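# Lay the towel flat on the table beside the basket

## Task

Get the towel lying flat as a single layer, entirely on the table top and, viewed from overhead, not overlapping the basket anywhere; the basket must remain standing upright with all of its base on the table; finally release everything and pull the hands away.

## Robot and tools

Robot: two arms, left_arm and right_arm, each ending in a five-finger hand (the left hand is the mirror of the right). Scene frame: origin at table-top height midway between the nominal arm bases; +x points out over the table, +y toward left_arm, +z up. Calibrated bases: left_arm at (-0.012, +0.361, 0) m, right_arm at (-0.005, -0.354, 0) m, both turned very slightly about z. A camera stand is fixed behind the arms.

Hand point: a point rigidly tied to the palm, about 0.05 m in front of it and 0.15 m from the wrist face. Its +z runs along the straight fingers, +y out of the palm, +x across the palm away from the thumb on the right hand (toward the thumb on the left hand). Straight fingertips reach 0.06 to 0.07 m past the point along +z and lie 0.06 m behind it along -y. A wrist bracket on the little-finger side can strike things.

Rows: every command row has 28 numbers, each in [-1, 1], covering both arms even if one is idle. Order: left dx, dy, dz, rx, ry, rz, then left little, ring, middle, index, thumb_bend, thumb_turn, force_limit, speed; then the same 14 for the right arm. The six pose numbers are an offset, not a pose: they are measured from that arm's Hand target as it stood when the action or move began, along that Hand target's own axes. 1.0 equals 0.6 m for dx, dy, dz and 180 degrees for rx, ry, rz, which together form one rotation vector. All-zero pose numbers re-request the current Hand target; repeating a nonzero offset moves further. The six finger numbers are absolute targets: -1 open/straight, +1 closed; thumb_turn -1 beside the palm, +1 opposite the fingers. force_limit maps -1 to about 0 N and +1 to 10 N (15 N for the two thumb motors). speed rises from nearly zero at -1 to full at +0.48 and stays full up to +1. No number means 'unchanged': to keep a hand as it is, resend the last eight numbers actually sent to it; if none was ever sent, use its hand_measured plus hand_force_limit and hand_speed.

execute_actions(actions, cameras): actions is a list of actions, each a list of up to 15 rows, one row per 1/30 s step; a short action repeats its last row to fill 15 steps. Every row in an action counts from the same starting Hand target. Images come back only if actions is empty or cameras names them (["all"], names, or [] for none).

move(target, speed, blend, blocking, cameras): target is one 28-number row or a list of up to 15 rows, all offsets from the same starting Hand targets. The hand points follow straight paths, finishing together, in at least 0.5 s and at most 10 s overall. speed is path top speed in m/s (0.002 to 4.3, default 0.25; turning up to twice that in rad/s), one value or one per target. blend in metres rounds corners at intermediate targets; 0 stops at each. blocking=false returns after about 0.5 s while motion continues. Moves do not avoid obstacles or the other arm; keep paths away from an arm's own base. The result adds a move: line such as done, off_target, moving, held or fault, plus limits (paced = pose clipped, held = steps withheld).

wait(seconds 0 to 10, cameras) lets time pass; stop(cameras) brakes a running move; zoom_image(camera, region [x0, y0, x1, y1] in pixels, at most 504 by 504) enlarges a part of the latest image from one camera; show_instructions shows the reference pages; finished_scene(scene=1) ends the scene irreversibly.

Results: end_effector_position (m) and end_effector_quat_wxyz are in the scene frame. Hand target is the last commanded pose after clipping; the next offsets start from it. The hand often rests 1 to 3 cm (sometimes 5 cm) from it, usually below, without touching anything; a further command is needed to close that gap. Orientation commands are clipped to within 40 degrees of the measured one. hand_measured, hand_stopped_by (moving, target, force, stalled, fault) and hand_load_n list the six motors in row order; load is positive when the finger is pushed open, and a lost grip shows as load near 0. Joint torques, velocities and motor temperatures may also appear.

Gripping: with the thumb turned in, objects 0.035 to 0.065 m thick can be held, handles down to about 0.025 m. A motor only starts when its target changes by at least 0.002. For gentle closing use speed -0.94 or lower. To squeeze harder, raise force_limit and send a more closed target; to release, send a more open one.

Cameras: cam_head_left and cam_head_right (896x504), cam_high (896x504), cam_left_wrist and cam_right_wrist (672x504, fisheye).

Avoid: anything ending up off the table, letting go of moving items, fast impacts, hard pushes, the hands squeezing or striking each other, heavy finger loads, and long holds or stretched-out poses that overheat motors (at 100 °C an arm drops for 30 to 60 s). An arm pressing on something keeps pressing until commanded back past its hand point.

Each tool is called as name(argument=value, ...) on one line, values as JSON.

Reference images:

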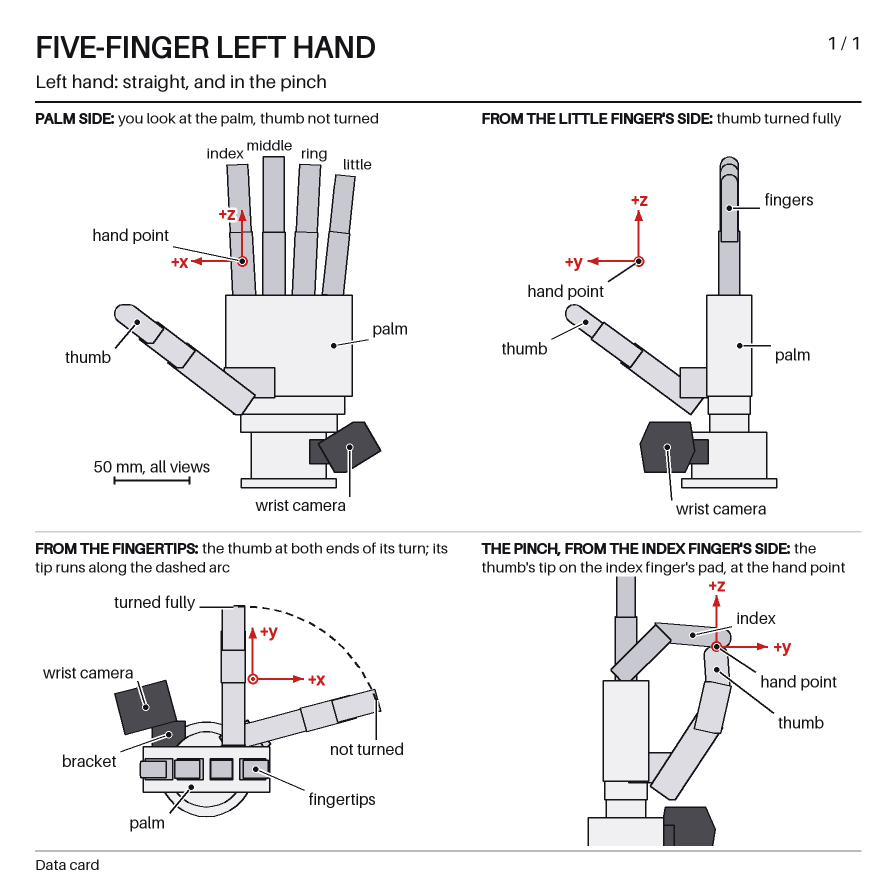

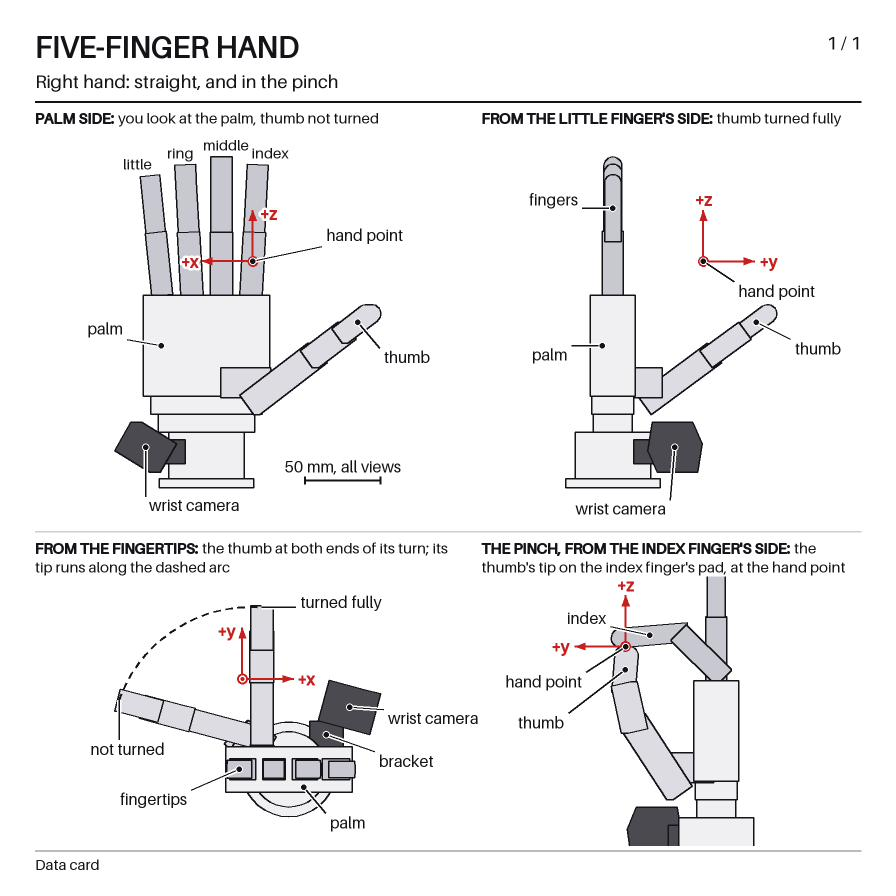

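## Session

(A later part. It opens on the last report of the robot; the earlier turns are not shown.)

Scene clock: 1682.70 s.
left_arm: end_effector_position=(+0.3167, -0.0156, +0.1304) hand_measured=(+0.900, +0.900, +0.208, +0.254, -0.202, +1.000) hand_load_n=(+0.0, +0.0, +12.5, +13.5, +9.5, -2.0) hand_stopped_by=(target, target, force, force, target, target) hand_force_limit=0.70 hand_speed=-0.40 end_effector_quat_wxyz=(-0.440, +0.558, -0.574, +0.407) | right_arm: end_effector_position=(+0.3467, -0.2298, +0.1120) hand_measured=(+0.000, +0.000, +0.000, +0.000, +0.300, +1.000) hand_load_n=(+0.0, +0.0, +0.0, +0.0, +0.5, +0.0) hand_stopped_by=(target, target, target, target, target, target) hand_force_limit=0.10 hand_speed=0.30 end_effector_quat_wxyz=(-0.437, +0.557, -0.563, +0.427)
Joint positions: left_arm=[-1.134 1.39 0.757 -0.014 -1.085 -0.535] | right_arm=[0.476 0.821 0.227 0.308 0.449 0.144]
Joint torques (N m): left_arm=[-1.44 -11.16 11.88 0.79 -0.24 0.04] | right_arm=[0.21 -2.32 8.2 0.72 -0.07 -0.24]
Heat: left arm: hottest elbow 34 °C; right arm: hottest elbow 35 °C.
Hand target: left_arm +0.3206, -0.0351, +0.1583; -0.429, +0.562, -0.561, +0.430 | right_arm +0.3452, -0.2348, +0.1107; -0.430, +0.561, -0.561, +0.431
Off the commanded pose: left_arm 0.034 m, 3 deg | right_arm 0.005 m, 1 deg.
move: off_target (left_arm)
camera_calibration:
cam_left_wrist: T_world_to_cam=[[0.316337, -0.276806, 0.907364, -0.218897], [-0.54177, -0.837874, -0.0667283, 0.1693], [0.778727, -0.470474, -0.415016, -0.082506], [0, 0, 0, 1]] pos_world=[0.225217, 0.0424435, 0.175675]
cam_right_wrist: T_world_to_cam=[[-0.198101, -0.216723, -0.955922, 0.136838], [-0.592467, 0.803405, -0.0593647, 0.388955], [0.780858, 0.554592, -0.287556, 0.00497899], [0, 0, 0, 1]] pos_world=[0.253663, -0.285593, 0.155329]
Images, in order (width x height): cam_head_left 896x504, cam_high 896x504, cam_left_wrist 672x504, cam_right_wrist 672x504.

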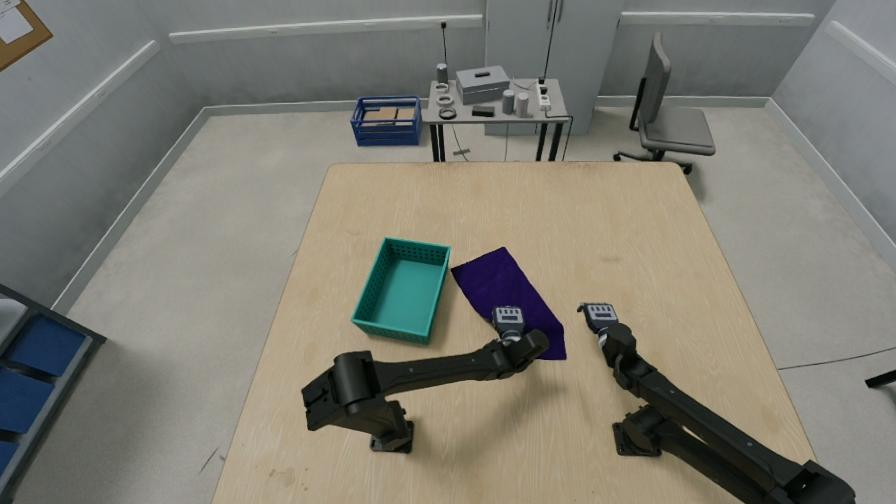

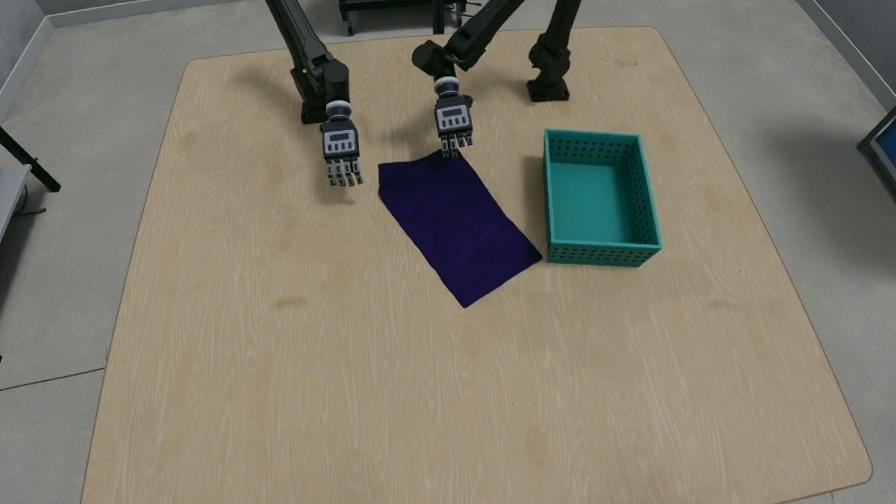

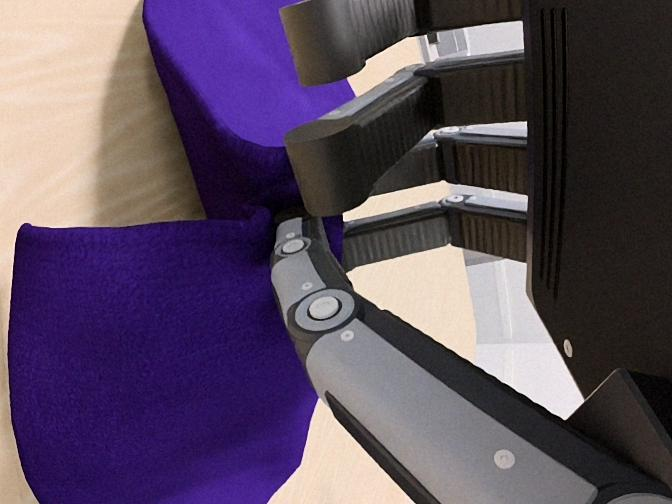

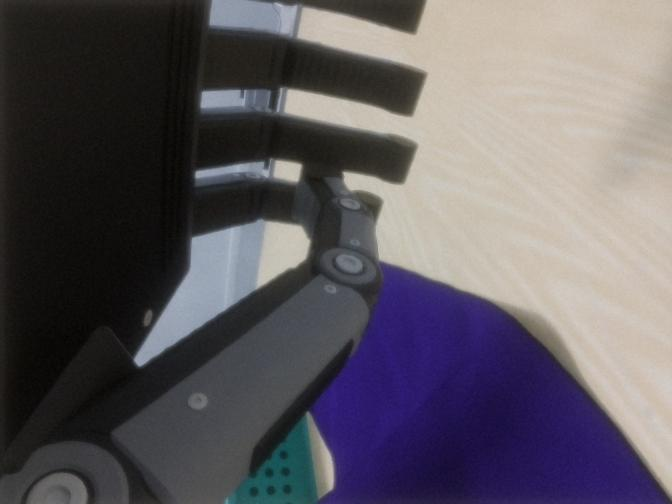

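move(target=[0,0.1932,0.0518,0,0,0,0.9,0.9,0.6,0.6,-0.2,1,0.7,-0.4,0,0,0,0,0,0,0,0,0,0,0.3,1,0.1,0.3], speed=0.1, cameras=["cam_high"])

execute_actions(actions=[[[0,0,0,0,0,0,0.9,0.9,-0.5,-0.5,-0.2,1,0.1,0.3,0,0,0,0,0,0,0,0,0,0,0.3,1,0.1,0.3]]])

move(target=[[0,-0.1449,-0.0388,0,0,0,0.9,0.9,-0.5,-0.5,-0.2,1,0.1,0.3,0,0,0,0,0,0,0,0,0,0,0.3,1,0.1,0.3],[-0.25,-0.1449,-0.0388,0,0,0,0.9,0.9,-0.5,-0.5,-0.2,1,0.1,0.3,0,0,0,0,0,0,0,0,0,0,0.3,1,0.1,0.3]], speed=[0.1, 0.25], blend=[0.01, 0], cameras=["cam_high", "cam_left_wrist", "cam_right_wrist", "cam_head_left"])

zoom_image(camera="cam_high", region=[340, 110, 560, 350])

zoom_image(camera="cam_head_left", region=[430, 210, 640, 380])

Scene clock: 1724.27 s.
left_arm: end_effector_position=(+0.3229, -0.0294, +0.0393) hand_measured=(+0.900, +0.900, +0.208, +0.254, -0.202, +1.000) hand_load_n=(+0.0, +0.0, +12.5, +14.0, +9.5, -2.0) hand_stopped_by=(target, target, force, force, target, target) hand_force_limit=0.70 hand_speed=-0.40 end_effector_quat_wxyz=(-0.434, +0.564, -0.561, +0.424) | right_arm: end_effector_position=(+0.3467, -0.2298, +0.1120) hand_measured=(+0.000, +0.000, +0.000, +0.000, +0.300, +1.000) hand_load_n=(+0.0, +0.0, +0.0, +0.0, +0.0, +0.0) hand_stopped_by=(target, target, target, target, target, target) hand_force_limit=0.10 hand_speed=0.30 end_effector_quat_wxyz=(-0.437, +0.557, -0.563, +0.427)
Joint positions: left_arm=[-1.134 1.642 0.685 0.355 -1.085 -0.537] | right_arm=[0.476 0.821 0.227 0.308 0.449 0.144]
Joint torques (N m): left_arm=[-1.49 -10.64 5.9 1.62 -0.26 0.02] | right_arm=[0.67 -3.43 8.18 0.84 -0.07 -0.23]
Motor temperatures (°C): left_arm=[22 30 38 22 24 24] | right_arm=[25 24 35 24 23 26]
Heat: left arm: hottest elbow 38 °C; right arm: hottest elbow 35 °C.
Hand target: left_arm +0.3202, -0.0352, +0.0381; -0.429, +0.562, -0.561, +0.430 | right_arm +0.3452, -0.2348, +0.1107; -0.430, +0.561, -0.561, +0.431
Off the commanded pose: left_arm 0.006 m, 1 deg | right_arm 0.005 m, 1 deg.
move: done
Images, in order (width x height): cam_high 896x504.

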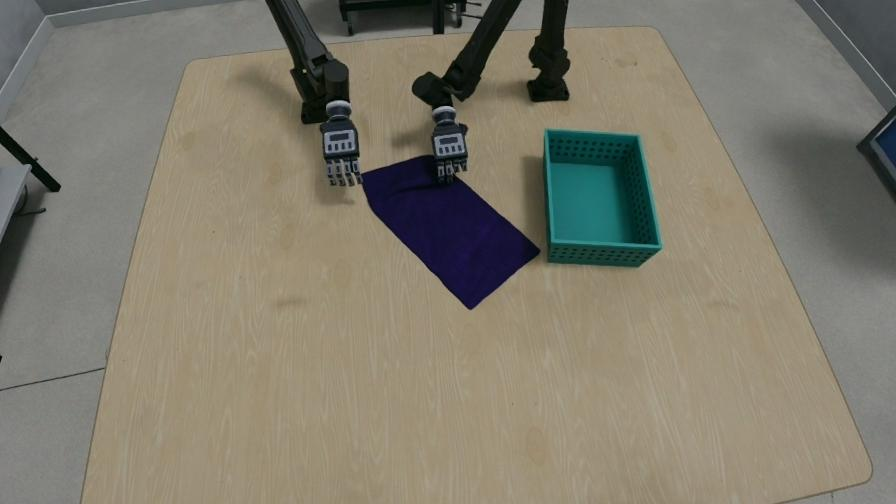

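Scene clock: 1724.97 s.
left_arm: end_effector_position=(+0.3229, -0.0294, +0.0391) hand_measured=(+0.900, +0.900, -0.500, -0.500, -0.200, +1.000) hand_load_n=(+0.0, +0.0, +0.0, +0.0, +0.0, +0.0) hand_stopped_by=(target, target, target, target, target, target) hand_force_limit=0.10 hand_speed=0.30 end_effector_quat_wxyz=(-0.434, +0.564, -0.561, +0.424) | right_arm: end_effector_position=(+0.3467, -0.2298, +0.1120) hand_measured=(+0.000, +0.000, +0.000, +0.000, +0.300, +1.000) hand_load_n=(+0.0, +0.0, +0.0, +0.0, +0.0, +0.0) hand_stopped_by=(target, target, target, target, target, target) hand_force_limit=0.10 hand_speed=0.30 end_effector_quat_wxyz=(-0.437, +0.557, -0.563, +0.427)
Joint positions: left_arm=[-1.134 1.643 0.685 0.355 -1.085 -0.537] | right_arm=[0.476 0.821 0.227 0.308 0.449 0.144]
Joint torques (N m): left_arm=[-1.55 -10.7 5.96 1.63 -0.27 0.03] | right_arm=[0.91 -3.19 8.35 0.83 -0.08 -0.26]
Heat: left arm: hottest elbow 38 °C; right arm: hottest elbow 35 °C.
Hand target: left_arm +0.3202, -0.0352, +0.0380; -0.429, +0.562, -0.561, +0.430 | right_arm +0.3452, -0.2348, +0.1107; -0.430, +0.561, -0.561, +0.431
Off the commanded pose: left_arm 0.006 m, 1 deg | right_arm 0.005 m, 1 deg.
Step readings (end_effector_position of left_arm | right_arm):
0: (+0.3229, -0.0294, +0.0393) | (+0.3467, -0.2298, +0.1120)
1: (+0.3229, -0.0294, +0.0393) | (+0.3467, -0.2298, +0.1120)
2: (+0.3229, -0.0294, +0.0393) | (+0.3467, -0.2298, +0.1120)
4: (+0.3229, -0.0294, +0.0393) | (+0.3467, -0.2298, +0.1120)
8: (+0.3229, -0.0294, +0.0391) | (+0.3467, -0.2298, +0.1120)
15: (+0.3229, -0.0294, +0.0391) | (+0.3467, -0.2298, +0.1120)

Scene clock: 1727.40 s.
left_arm: end_effector_position=(+0.3156, +0.1150, +0.1182) hand_measured=(+0.900, +0.900, -0.500, -0.500, -0.200, +1.000) hand_load_n=(+0.0, +0.0, +0.0, +0.0, +0.0, +0.0) hand_stopped_by=(target, target, target, target, target, target) hand_force_limit=0.10 hand_speed=0.30 end_effector_quat_wxyz=(-0.428, +0.562, -0.569, +0.421) | right_arm: end_effector_position=(+0.3467, -0.2298, +0.1120) hand_measured=(+0.000, +0.000, +0.000, +0.000, +0.300, +1.000) hand_load_n=(+0.0, +0.0, +0.0, +0.0, +0.0, +0.0) hand_stopped_by=(target, target, target, target, target, target) hand_force_limit=0.10 hand_speed=0.30 end_effector_quat_wxyz=(-0.437, +0.557, -0.563, +0.427)
Joint positions: left_arm=[-0.925 1.063 0.415 0.188 -0.888 -0.352] | right_arm=[0.476 0.821 0.227 0.308 0.449 0.144]
Joint torques (N m): left_arm=[0.03 -6.12 8.32 1.85 -0.06 0.19] | right_arm=[0.67 -3.25 8.14 0.77 -0.04 -0.24]
Heat: left arm: hottest elbow 38 °C; right arm: hottest elbow 35 °C.
Hand target: left_arm +0.3204, +0.1149, +0.1280; -0.429, +0.562, -0.561, +0.430 | right_arm +0.3452, -0.2348, +0.1107; -0.430, +0.561, -0.561, +0.431
Off the commanded pose: left_arm 0.011 m, 1 deg | right_arm 0.005 m, 1 deg.
move: off_target (left_arm)
camera_calibration:
cam_left_wrist: T_world_to_cam=[[0.311277, -0.246201, 0.917874, -0.17455], [-0.551798, -0.833185, -0.0363549, 0.276333], [0.773709, -0.495164, -0.395204, -0.0231726], [0, 0, 0, 1]] pos_world=[0.224743, 0.175788, 0.161103]
cam_right_wrist: T_world_to_cam=[[-0.198101, -0.216723, -0.955922, 0.136838], [-0.592467, 0.803405, -0.0593647, 0.388955], [0.780858, 0.554592, -0.287556, 0.00497899], [0, 0, 0, 1]] pos_world=[0.253663, -0.285593, 0.155329]
Images, in order (width x height): cam_head_left 896x504, cam_high 896x504, cam_left_wrist 672x504, cam_right_wrist 672x504.

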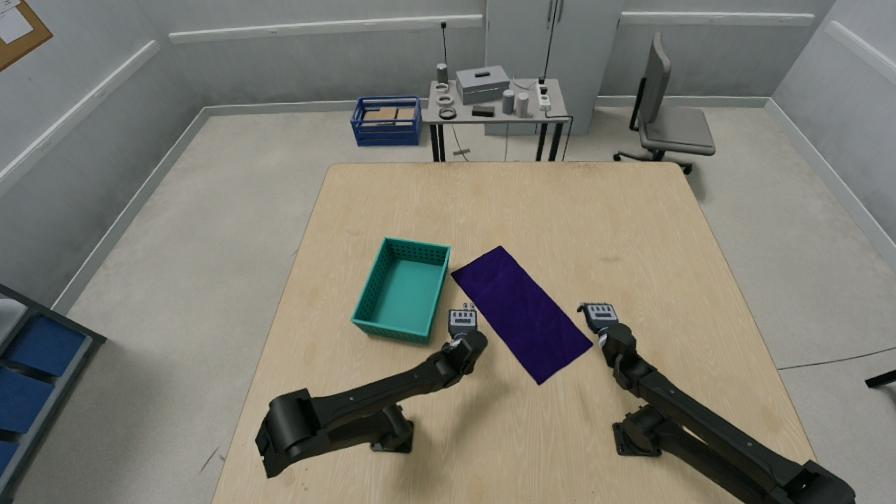

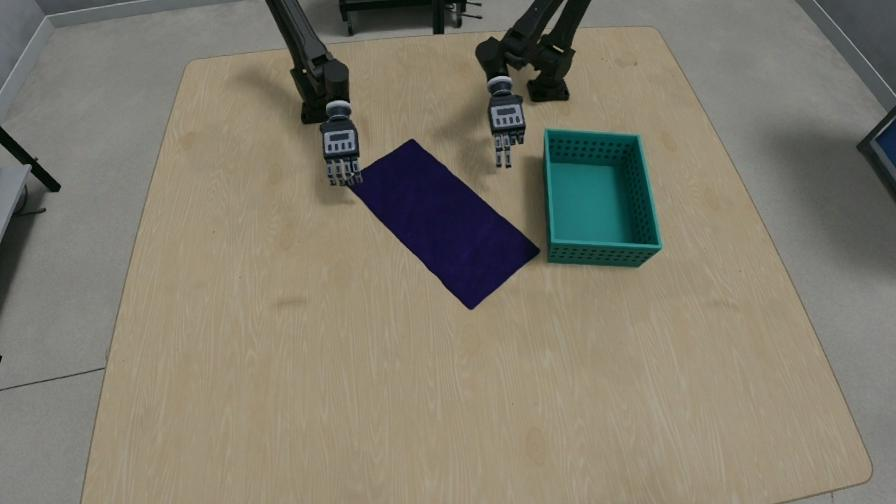

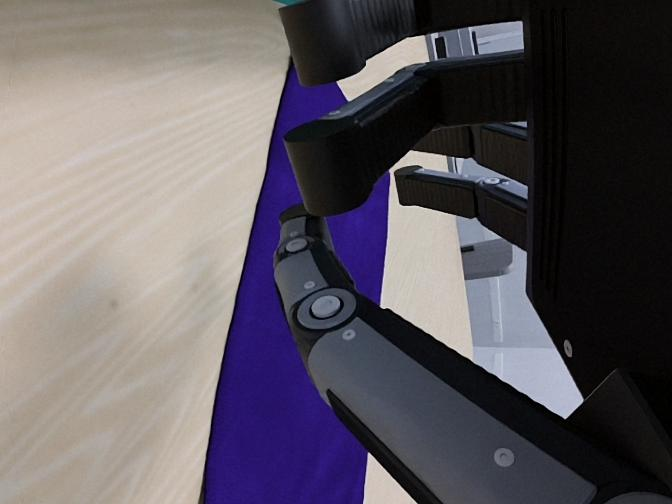

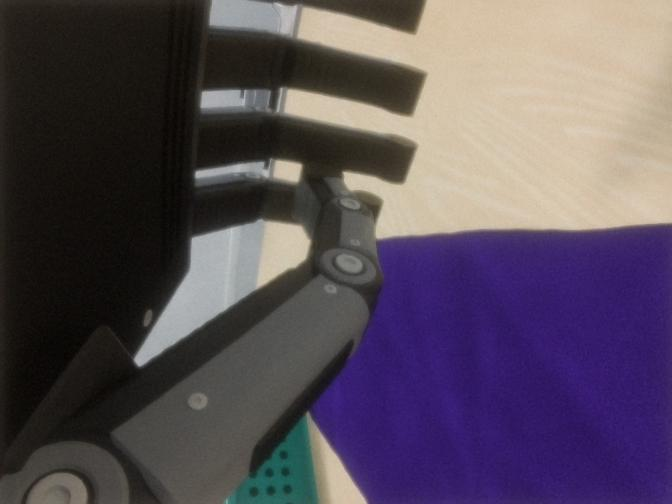

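Scaled by 2.100.

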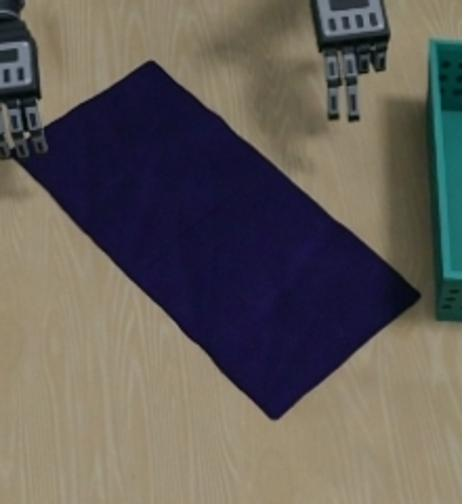

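Scaled by 2.400.

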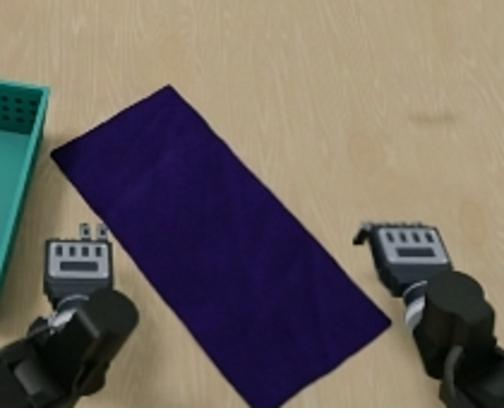

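zoom_image(camera="cam_high", region=[480, 190, 600, 320])

zoom_image(camera="cam_head_left", region=[420, 230, 500, 310])

zoom_image(camera="cam_head_left", region=[500, 310, 620, 400])

Scaled by 3.877.

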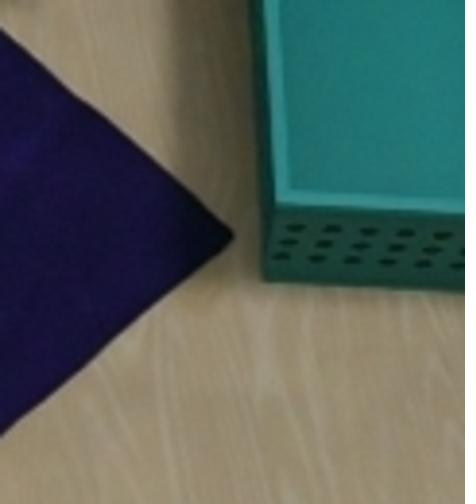

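Scaled by 6.300.

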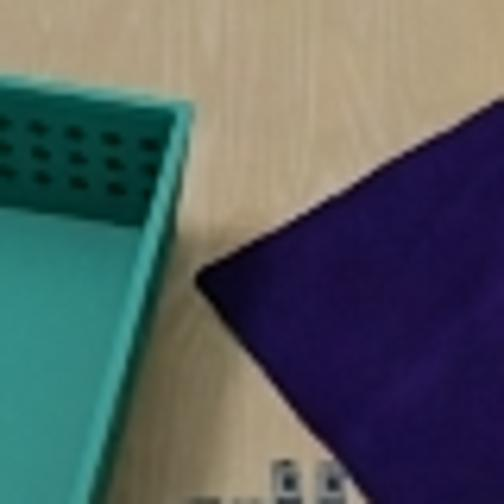

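Scaled by 4.200.

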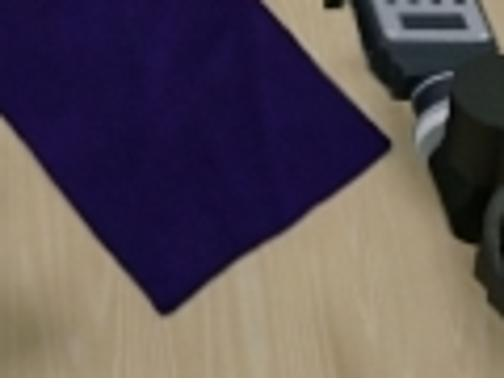

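move(target=[[-0.05,-0.1029,-0.1311,0,0,0,0.9,0.9,-0.5,-0.5,-0.2,1,0.1,0.3,0,0,0,0,0,0,0,0,0,0,0.3,1,0.1,0.3],[-0.05,-0.1029,-0.1311,0,0,0,0.9,0.9,-0.5,-0.5,-0.2,1,0.1,0.3,-0.45,-0.0745,0.3424,0,0,0,0,0,0,0,0.3,1,0.1,0.3],[-0.05,-0.1029,-0.1311,0,0,0,0.9,0.9,-0.5,-0.5,-0.2,1,0.1,0.3,-0.45,0.0624,0.3790,0,0,0,0,0,0,0,0.3,1,0.1,0.3]], speed=[0.2, 0.25, 0.08], cameras=["cam_high", "cam_head_left", "cam_right_wrist"])

Scene clock: 1773.53 s.
left_arm: end_effector_position=(+0.2560, +0.1595, +0.1764) hand_measured=(+0.900, +0.900, -0.500, -0.500, -0.200, +1.000) hand_load_n=(+0.0, +0.0, +0.0, +0.0, +0.0, +0.0) hand_stopped_by=(target, target, target, target, target, target) hand_force_limit=0.10 hand_speed=0.30 end_effector_quat_wxyz=(-0.438, +0.556, -0.579, +0.404) | right_arm: end_effector_position=(+0.5562, +0.0304, +0.0345) hand_measured=(+0.000, +0.000, +0.000, +0.000, +0.300, +1.000) hand_load_n=(+0.0, +0.0, +0.0, +0.0, +0.0, +0.0) hand_stopped_by=(target, target, target, target, target, target) hand_force_limit=0.10 hand_speed=0.30 end_effector_quat_wxyz=(-0.433, +0.558, -0.559, +0.435)
Joint positions: left_arm=[-1.046 0.679 0.443 -0.332 -1.005 -0.435] | right_arm=[0.746 1.921 1.028 0.561 0.717 0.221]
Joint torques (N m): left_arm=[-1.79 -1.9 14.3 0.9 -0.44 -0.09] | right_arm=[1.9 -13.63 7.09 1.62 0.12 -0.02]
Heat: left arm: hottest elbow 36 °C; right arm: hottest elbow 36 °C.
Hand target: left_arm +0.2606, +0.1450, +0.2080; -0.430, +0.562, -0.561, +0.430 | right_arm +0.5554, +0.0349, +0.0154; -0.430, +0.561, -0.561, +0.431
Off the commanded pose: left_arm 0.035 m, 4 deg | right_arm 0.019 m, 1 deg.
move: off_target (left_arm, right_arm)
camera_calibration:
cam_right_wrist: T_world_to_cam=[[-0.191283, -0.233386, -0.953384, 0.157372], [-0.587709, 0.805187, -0.0791924, 0.297445], [0.786135, 0.545164, -0.291182, -0.327611], [0, 0, 0, 1]] pos_world=[0.46246, -0.0241683, 0.0781973]
Images, in order (width x height): cam_head_left 896x504, cam_high 896x504, cam_right_wrist 672x504.

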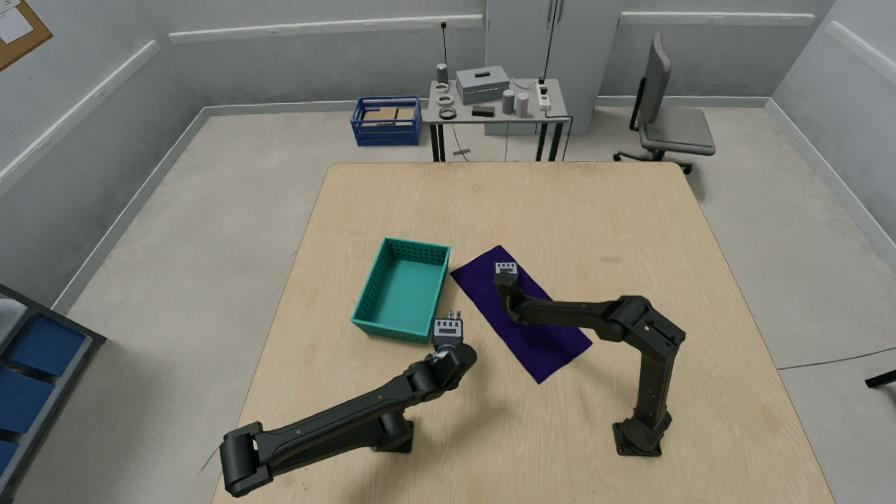

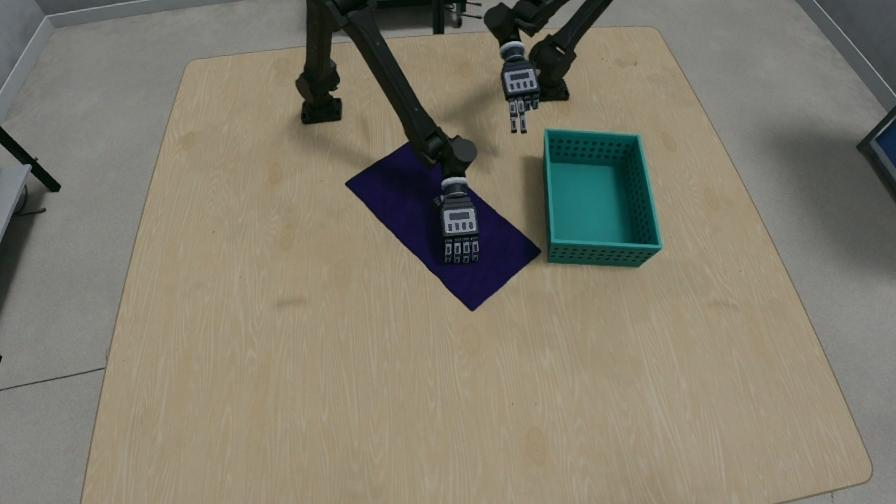

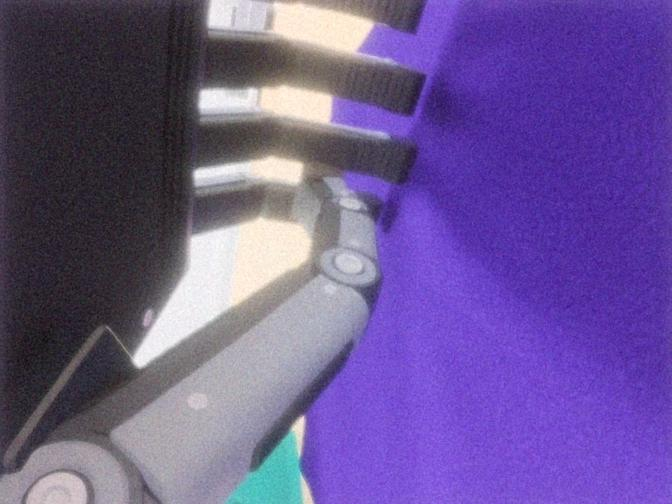

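move(target=[0,0,0,0,0,0,0.9,0.9,-0.5,-0.5,-0.2,1,0.1,0.3,0.2,0.003,0,0,0,0,0,0,0,0,0.3,1,0.1,0.3], speed=0.07, cameras=["cam_high", "cam_head_left", "cam_right_wrist"])

zoom_image(camera="cam_high", region=[330, 110, 560, 340])

Scene clock: 1779.33 s.
left_arm: end_effector_position=(+0.2560, +0.1595, +0.1764) hand_measured=(+0.900, +0.900, -0.500, -0.500, -0.200, +1.000) hand_load_n=(+0.0, +0.0, +0.0, +0.0, +0.0, +0.0) hand_stopped_by=(target, target, target, target, target, target) hand_force_limit=0.10 hand_speed=0.30 end_effector_quat_wxyz=(-0.438, +0.556, -0.579, +0.404) | right_arm: end_effector_position=(+0.5610, -0.0702, +0.0318) hand_measured=(+0.000, +0.000, +0.000, +0.000, +0.300, +1.000) hand_load_n=(+0.0, +0.0, +0.5, +0.0, +0.0, +0.0) hand_stopped_by=(target, target, target, target, target, target) hand_force_limit=0.10 hand_speed=0.30 end_effector_quat_wxyz=(-0.452, +0.546, -0.563, +0.425)
Joint positions: left_arm=[-1.046 0.679 0.443 -0.332 -1.005 -0.435] | right_arm=[0.57 1.842 0.83 0.742 0.533 0.186]
Joint torques (N m): left_arm=[-1.61 -2.08 14.28 0.88 -0.45 -0.09] | right_arm=[0.38 -13.27 4.33 1.43 0.07 -0.35]
Heat: left arm: hottest elbow 38 °C; right arm: hottest elbow 36 °C.
Hand target: left_arm +0.2606, +0.1450, +0.2080; -0.430, +0.562, -0.561, +0.430 | right_arm +0.5547, -0.0850, +0.0136; -0.430, +0.561, -0.561, +0.431
Off the commanded pose: left_arm 0.035 m, 4 deg | right_arm 0.024 m, 3 deg.
move: off_target (left_arm, right_arm)
camera_calibration:
cam_right_wrist: T_world_to_cam=[[-0.173374, -0.190156, -0.966324, 0.125525], [-0.593048, 0.803504, -0.051714, 0.383041], [0.786279, 0.564111, -0.252078, -0.277378], [0, 0, 0, 1]] pos_world=[0.467021, -0.127434, 0.0711851]
Images, in order (width x height): cam_head_left 896x504, cam_high 896x504, cam_right_wrist 672x504.

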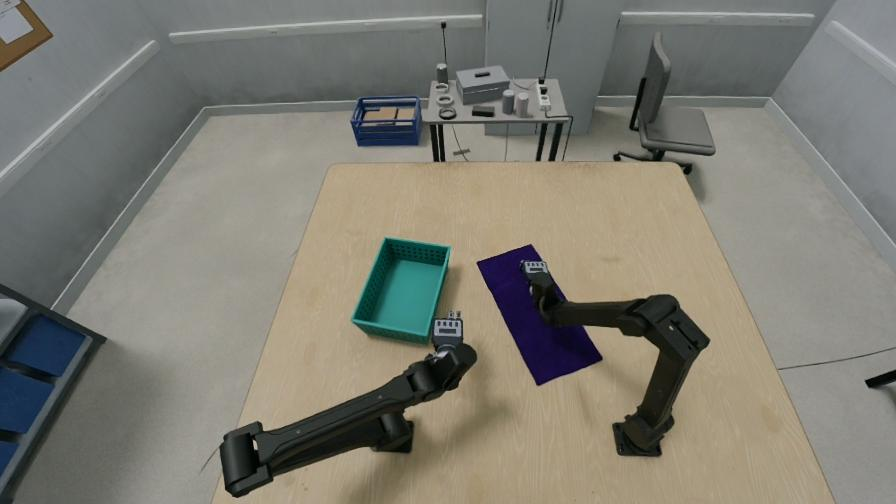

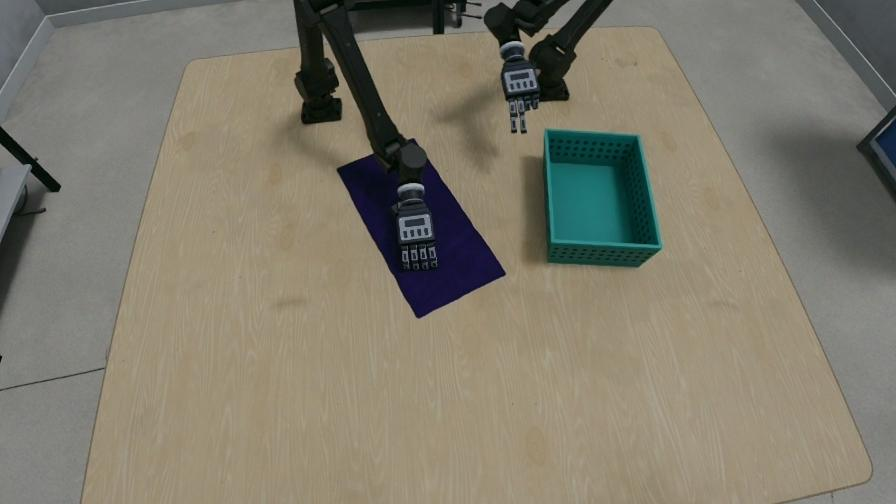

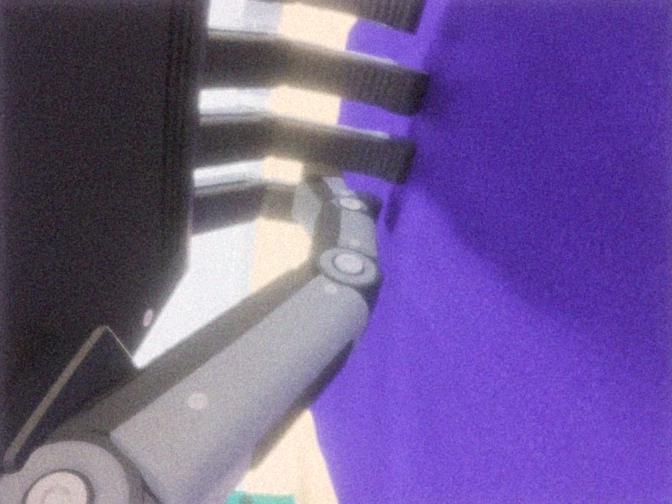

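Scaled by 2.191.

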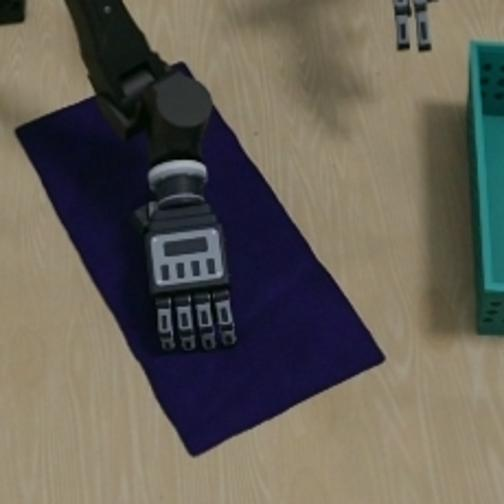

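move(target=[[0,0,0,0,0,0,0.9,0.9,-0.5,-0.5,-0.2,1,0.1,0.3,0,-0.161,-0.0431,0,0,0,0,0,0,0,0.3,1,0.1,0.3],[0,0,0,0,0,0,0.9,0.9,-0.5,-0.5,-0.2,1,0.1,0.3,0.45,-0.1955,-0.2148,0,0,0,0,0,0,0,0.3,1,0.1,0.3]], speed=[0.15, 0.3], blend=[0.02, 0], cameras=["all"])

zoom_image(camera="cam_high", region=[330, 110, 560, 340])

zoom_image(camera="cam_head_left", region=[460, 230, 620, 400])

zoom_image(camera="cam_head_right", region=[420, 230, 620, 410])

Scene clock: 1789.47 s.
left_arm: end_effector_position=(+0.2560, +0.1595, +0.1764) hand_measured=(+0.900, +0.900, -0.500, -0.500, -0.200, +1.000) hand_load_n=(+0.0, +0.0, +0.0, +0.0, +0.0, +0.0) hand_stopped_by=(target, target, target, target, target, target) hand_force_limit=0.10 hand_speed=0.30 end_effector_quat_wxyz=(-0.438, +0.556, -0.579, +0.404) | right_arm: end_effector_position=(+0.4634, -0.3503, +0.1596) hand_measured=(+0.000, +0.000, +0.000, +0.000, +0.300, +1.000) hand_load_n=(+0.0, +0.0, +0.0, +0.0, +0.0, +0.0) hand_stopped_by=(target, target, target, target, target, target) hand_force_limit=0.10 hand_speed=0.30 end_effector_quat_wxyz=(-0.436, +0.558, -0.563, +0.427)
Joint positions: left_arm=[-1.046 0.679 0.443 -0.332 -1.005 -0.435] | right_arm=[-0.092 1.093 0.506 0.327 -0.099 -0.011]
Joint torques (N m): left_arm=[-1.67 -2.02 14.3 0.96 -0.45 -0.09] | right_arm=[0.56 -7.3 8.44 0.95 -0.23 -0.2]
Heat: left arm: hottest elbow 39 °C; right arm: hottest elbow 35 °C.
Hand target: left_arm +0.2606, +0.1450, +0.2080; -0.430, +0.562, -0.561, +0.430 | right_arm +0.4604, -0.3550, +0.1605; -0.430, +0.561, -0.561, +0.431
Off the commanded pose: left_arm 0.035 m, 4 deg | right_arm 0.006 m, 1 deg.
move: off_target (left_arm)
camera_calibration:
cam_left_wrist: T_world_to_cam=[[0.321365, -0.283384, 0.903559, -0.192539], [-0.547492, -0.834134, -0.0668863, 0.287148], [0.772643, -0.473196, -0.423211, 0.0697187], [0, 0, 0, 1]] pos_world=[0.165219, 0.217948, 0.222682]
cam_right_wrist: T_world_to_cam=[[-0.199865, -0.218224, -0.955213, 0.179528], [-0.592424, 0.803419, -0.0595889, 0.557785], [0.78044, 0.553982, -0.289856, -0.00517495], [0, 0, 0, 1]] pos_world=[0.370365, -0.406091, 0.203225]

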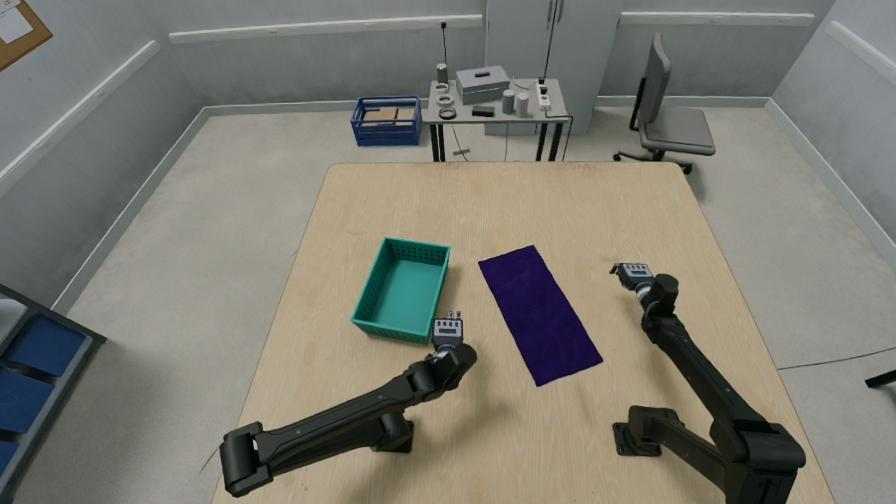

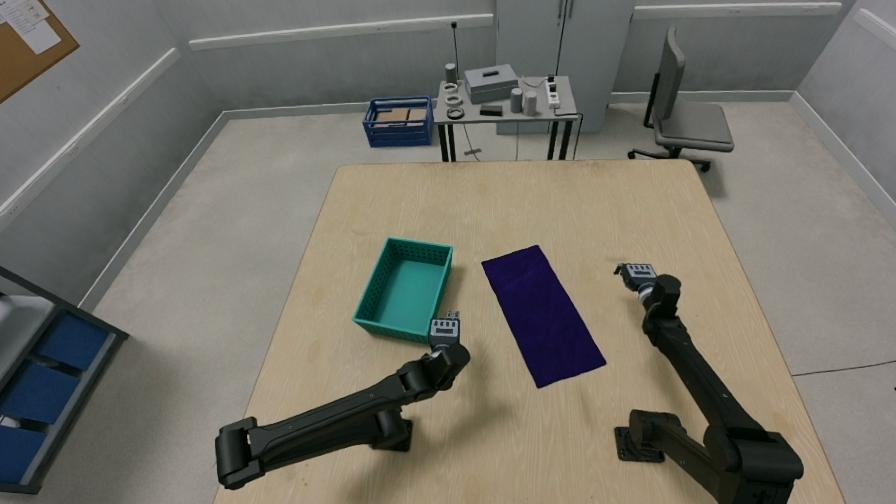

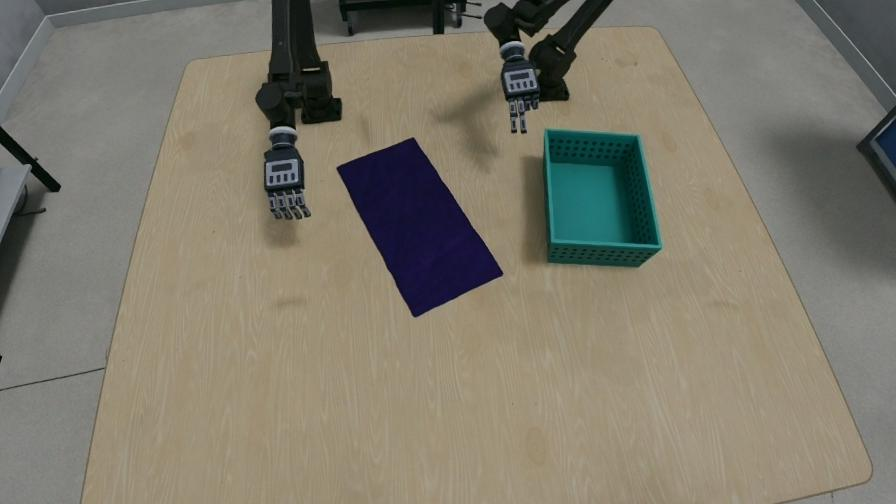

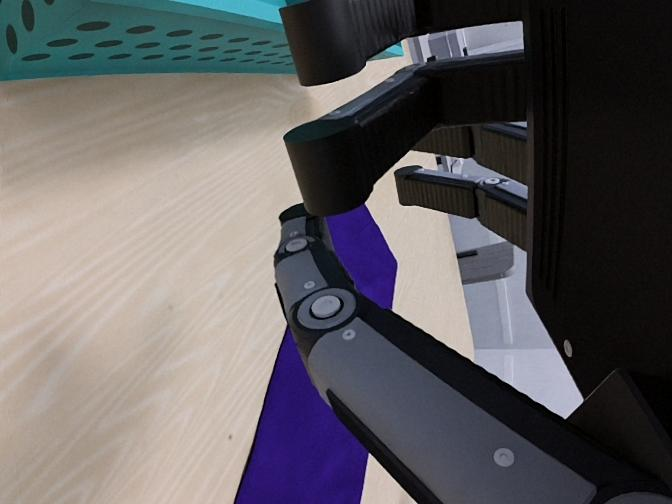

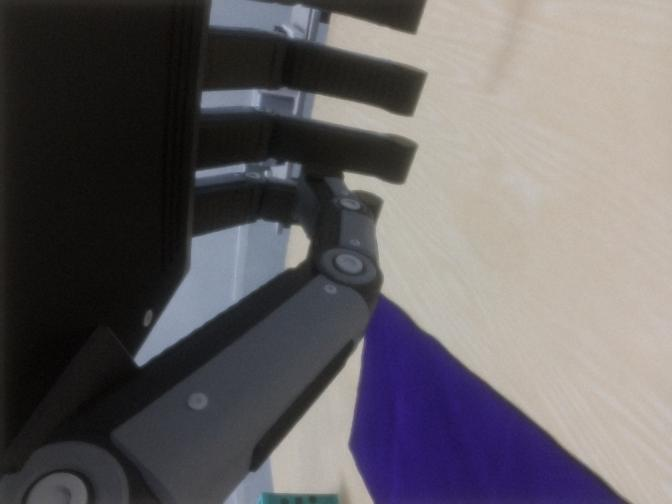

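Scaled by 2.191.

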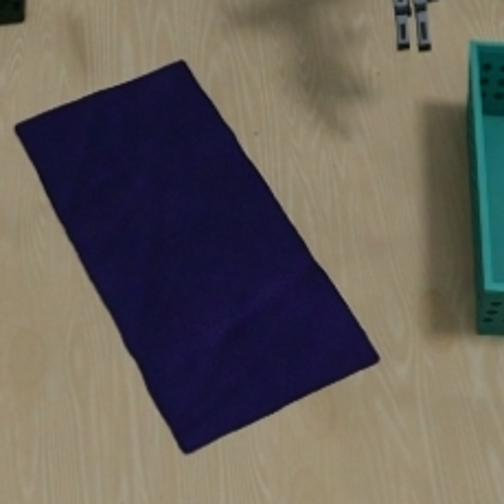

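Scaled by 2.965.

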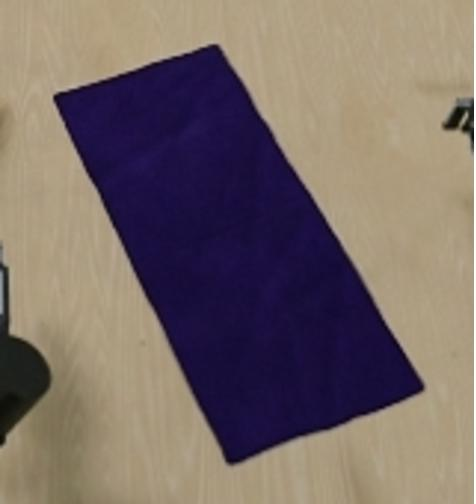

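Scaled by 2.520.

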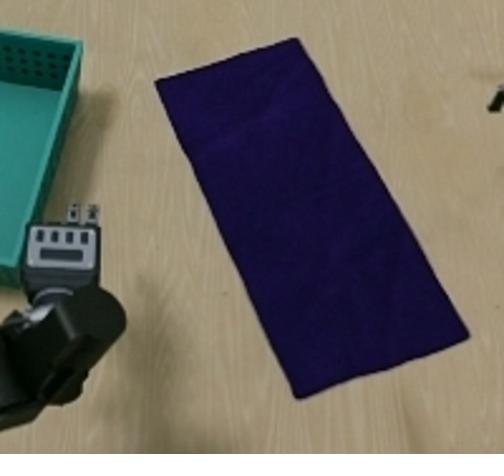

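zoom_image(camera="cam_head_left", region=[520, 330, 620, 400])

zoom_image(camera="cam_head_left", region=[470, 235, 570, 305])

zoom_image(camera="cam_high", region=[390, 240, 520, 330])

zoom_image(camera="cam_right_wrist", region=[320, 250, 672, 504])

zoom_image(camera="cam_left_wrist", region=[200, 180, 420, 504])

Scaled by 5.040.

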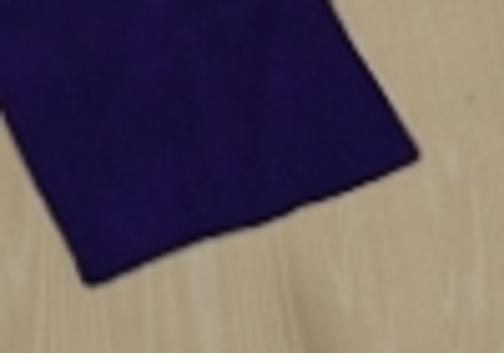

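Scaled by 5.040.

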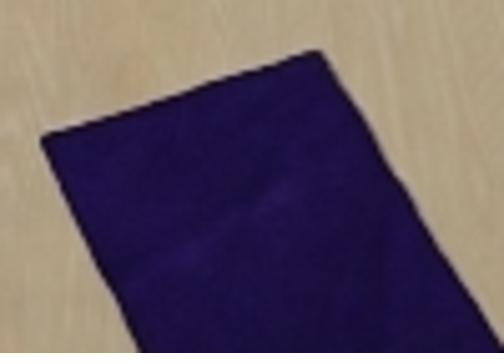

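Scaled by 3.877.

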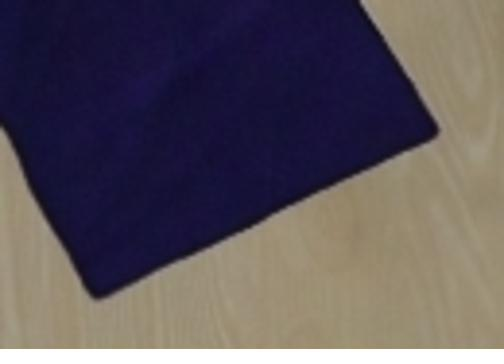

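Scaled by 1.432 from the camera's 672x504 image, which has a finer 960x720 frame.

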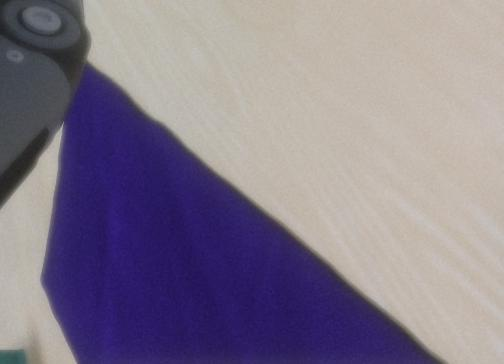

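Scaled by 1.556 from the camera's 672x504 image, which has a finer 960x720 frame.

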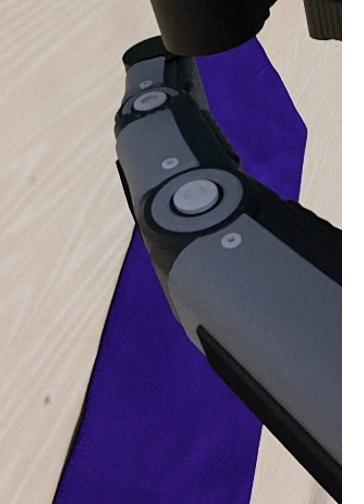

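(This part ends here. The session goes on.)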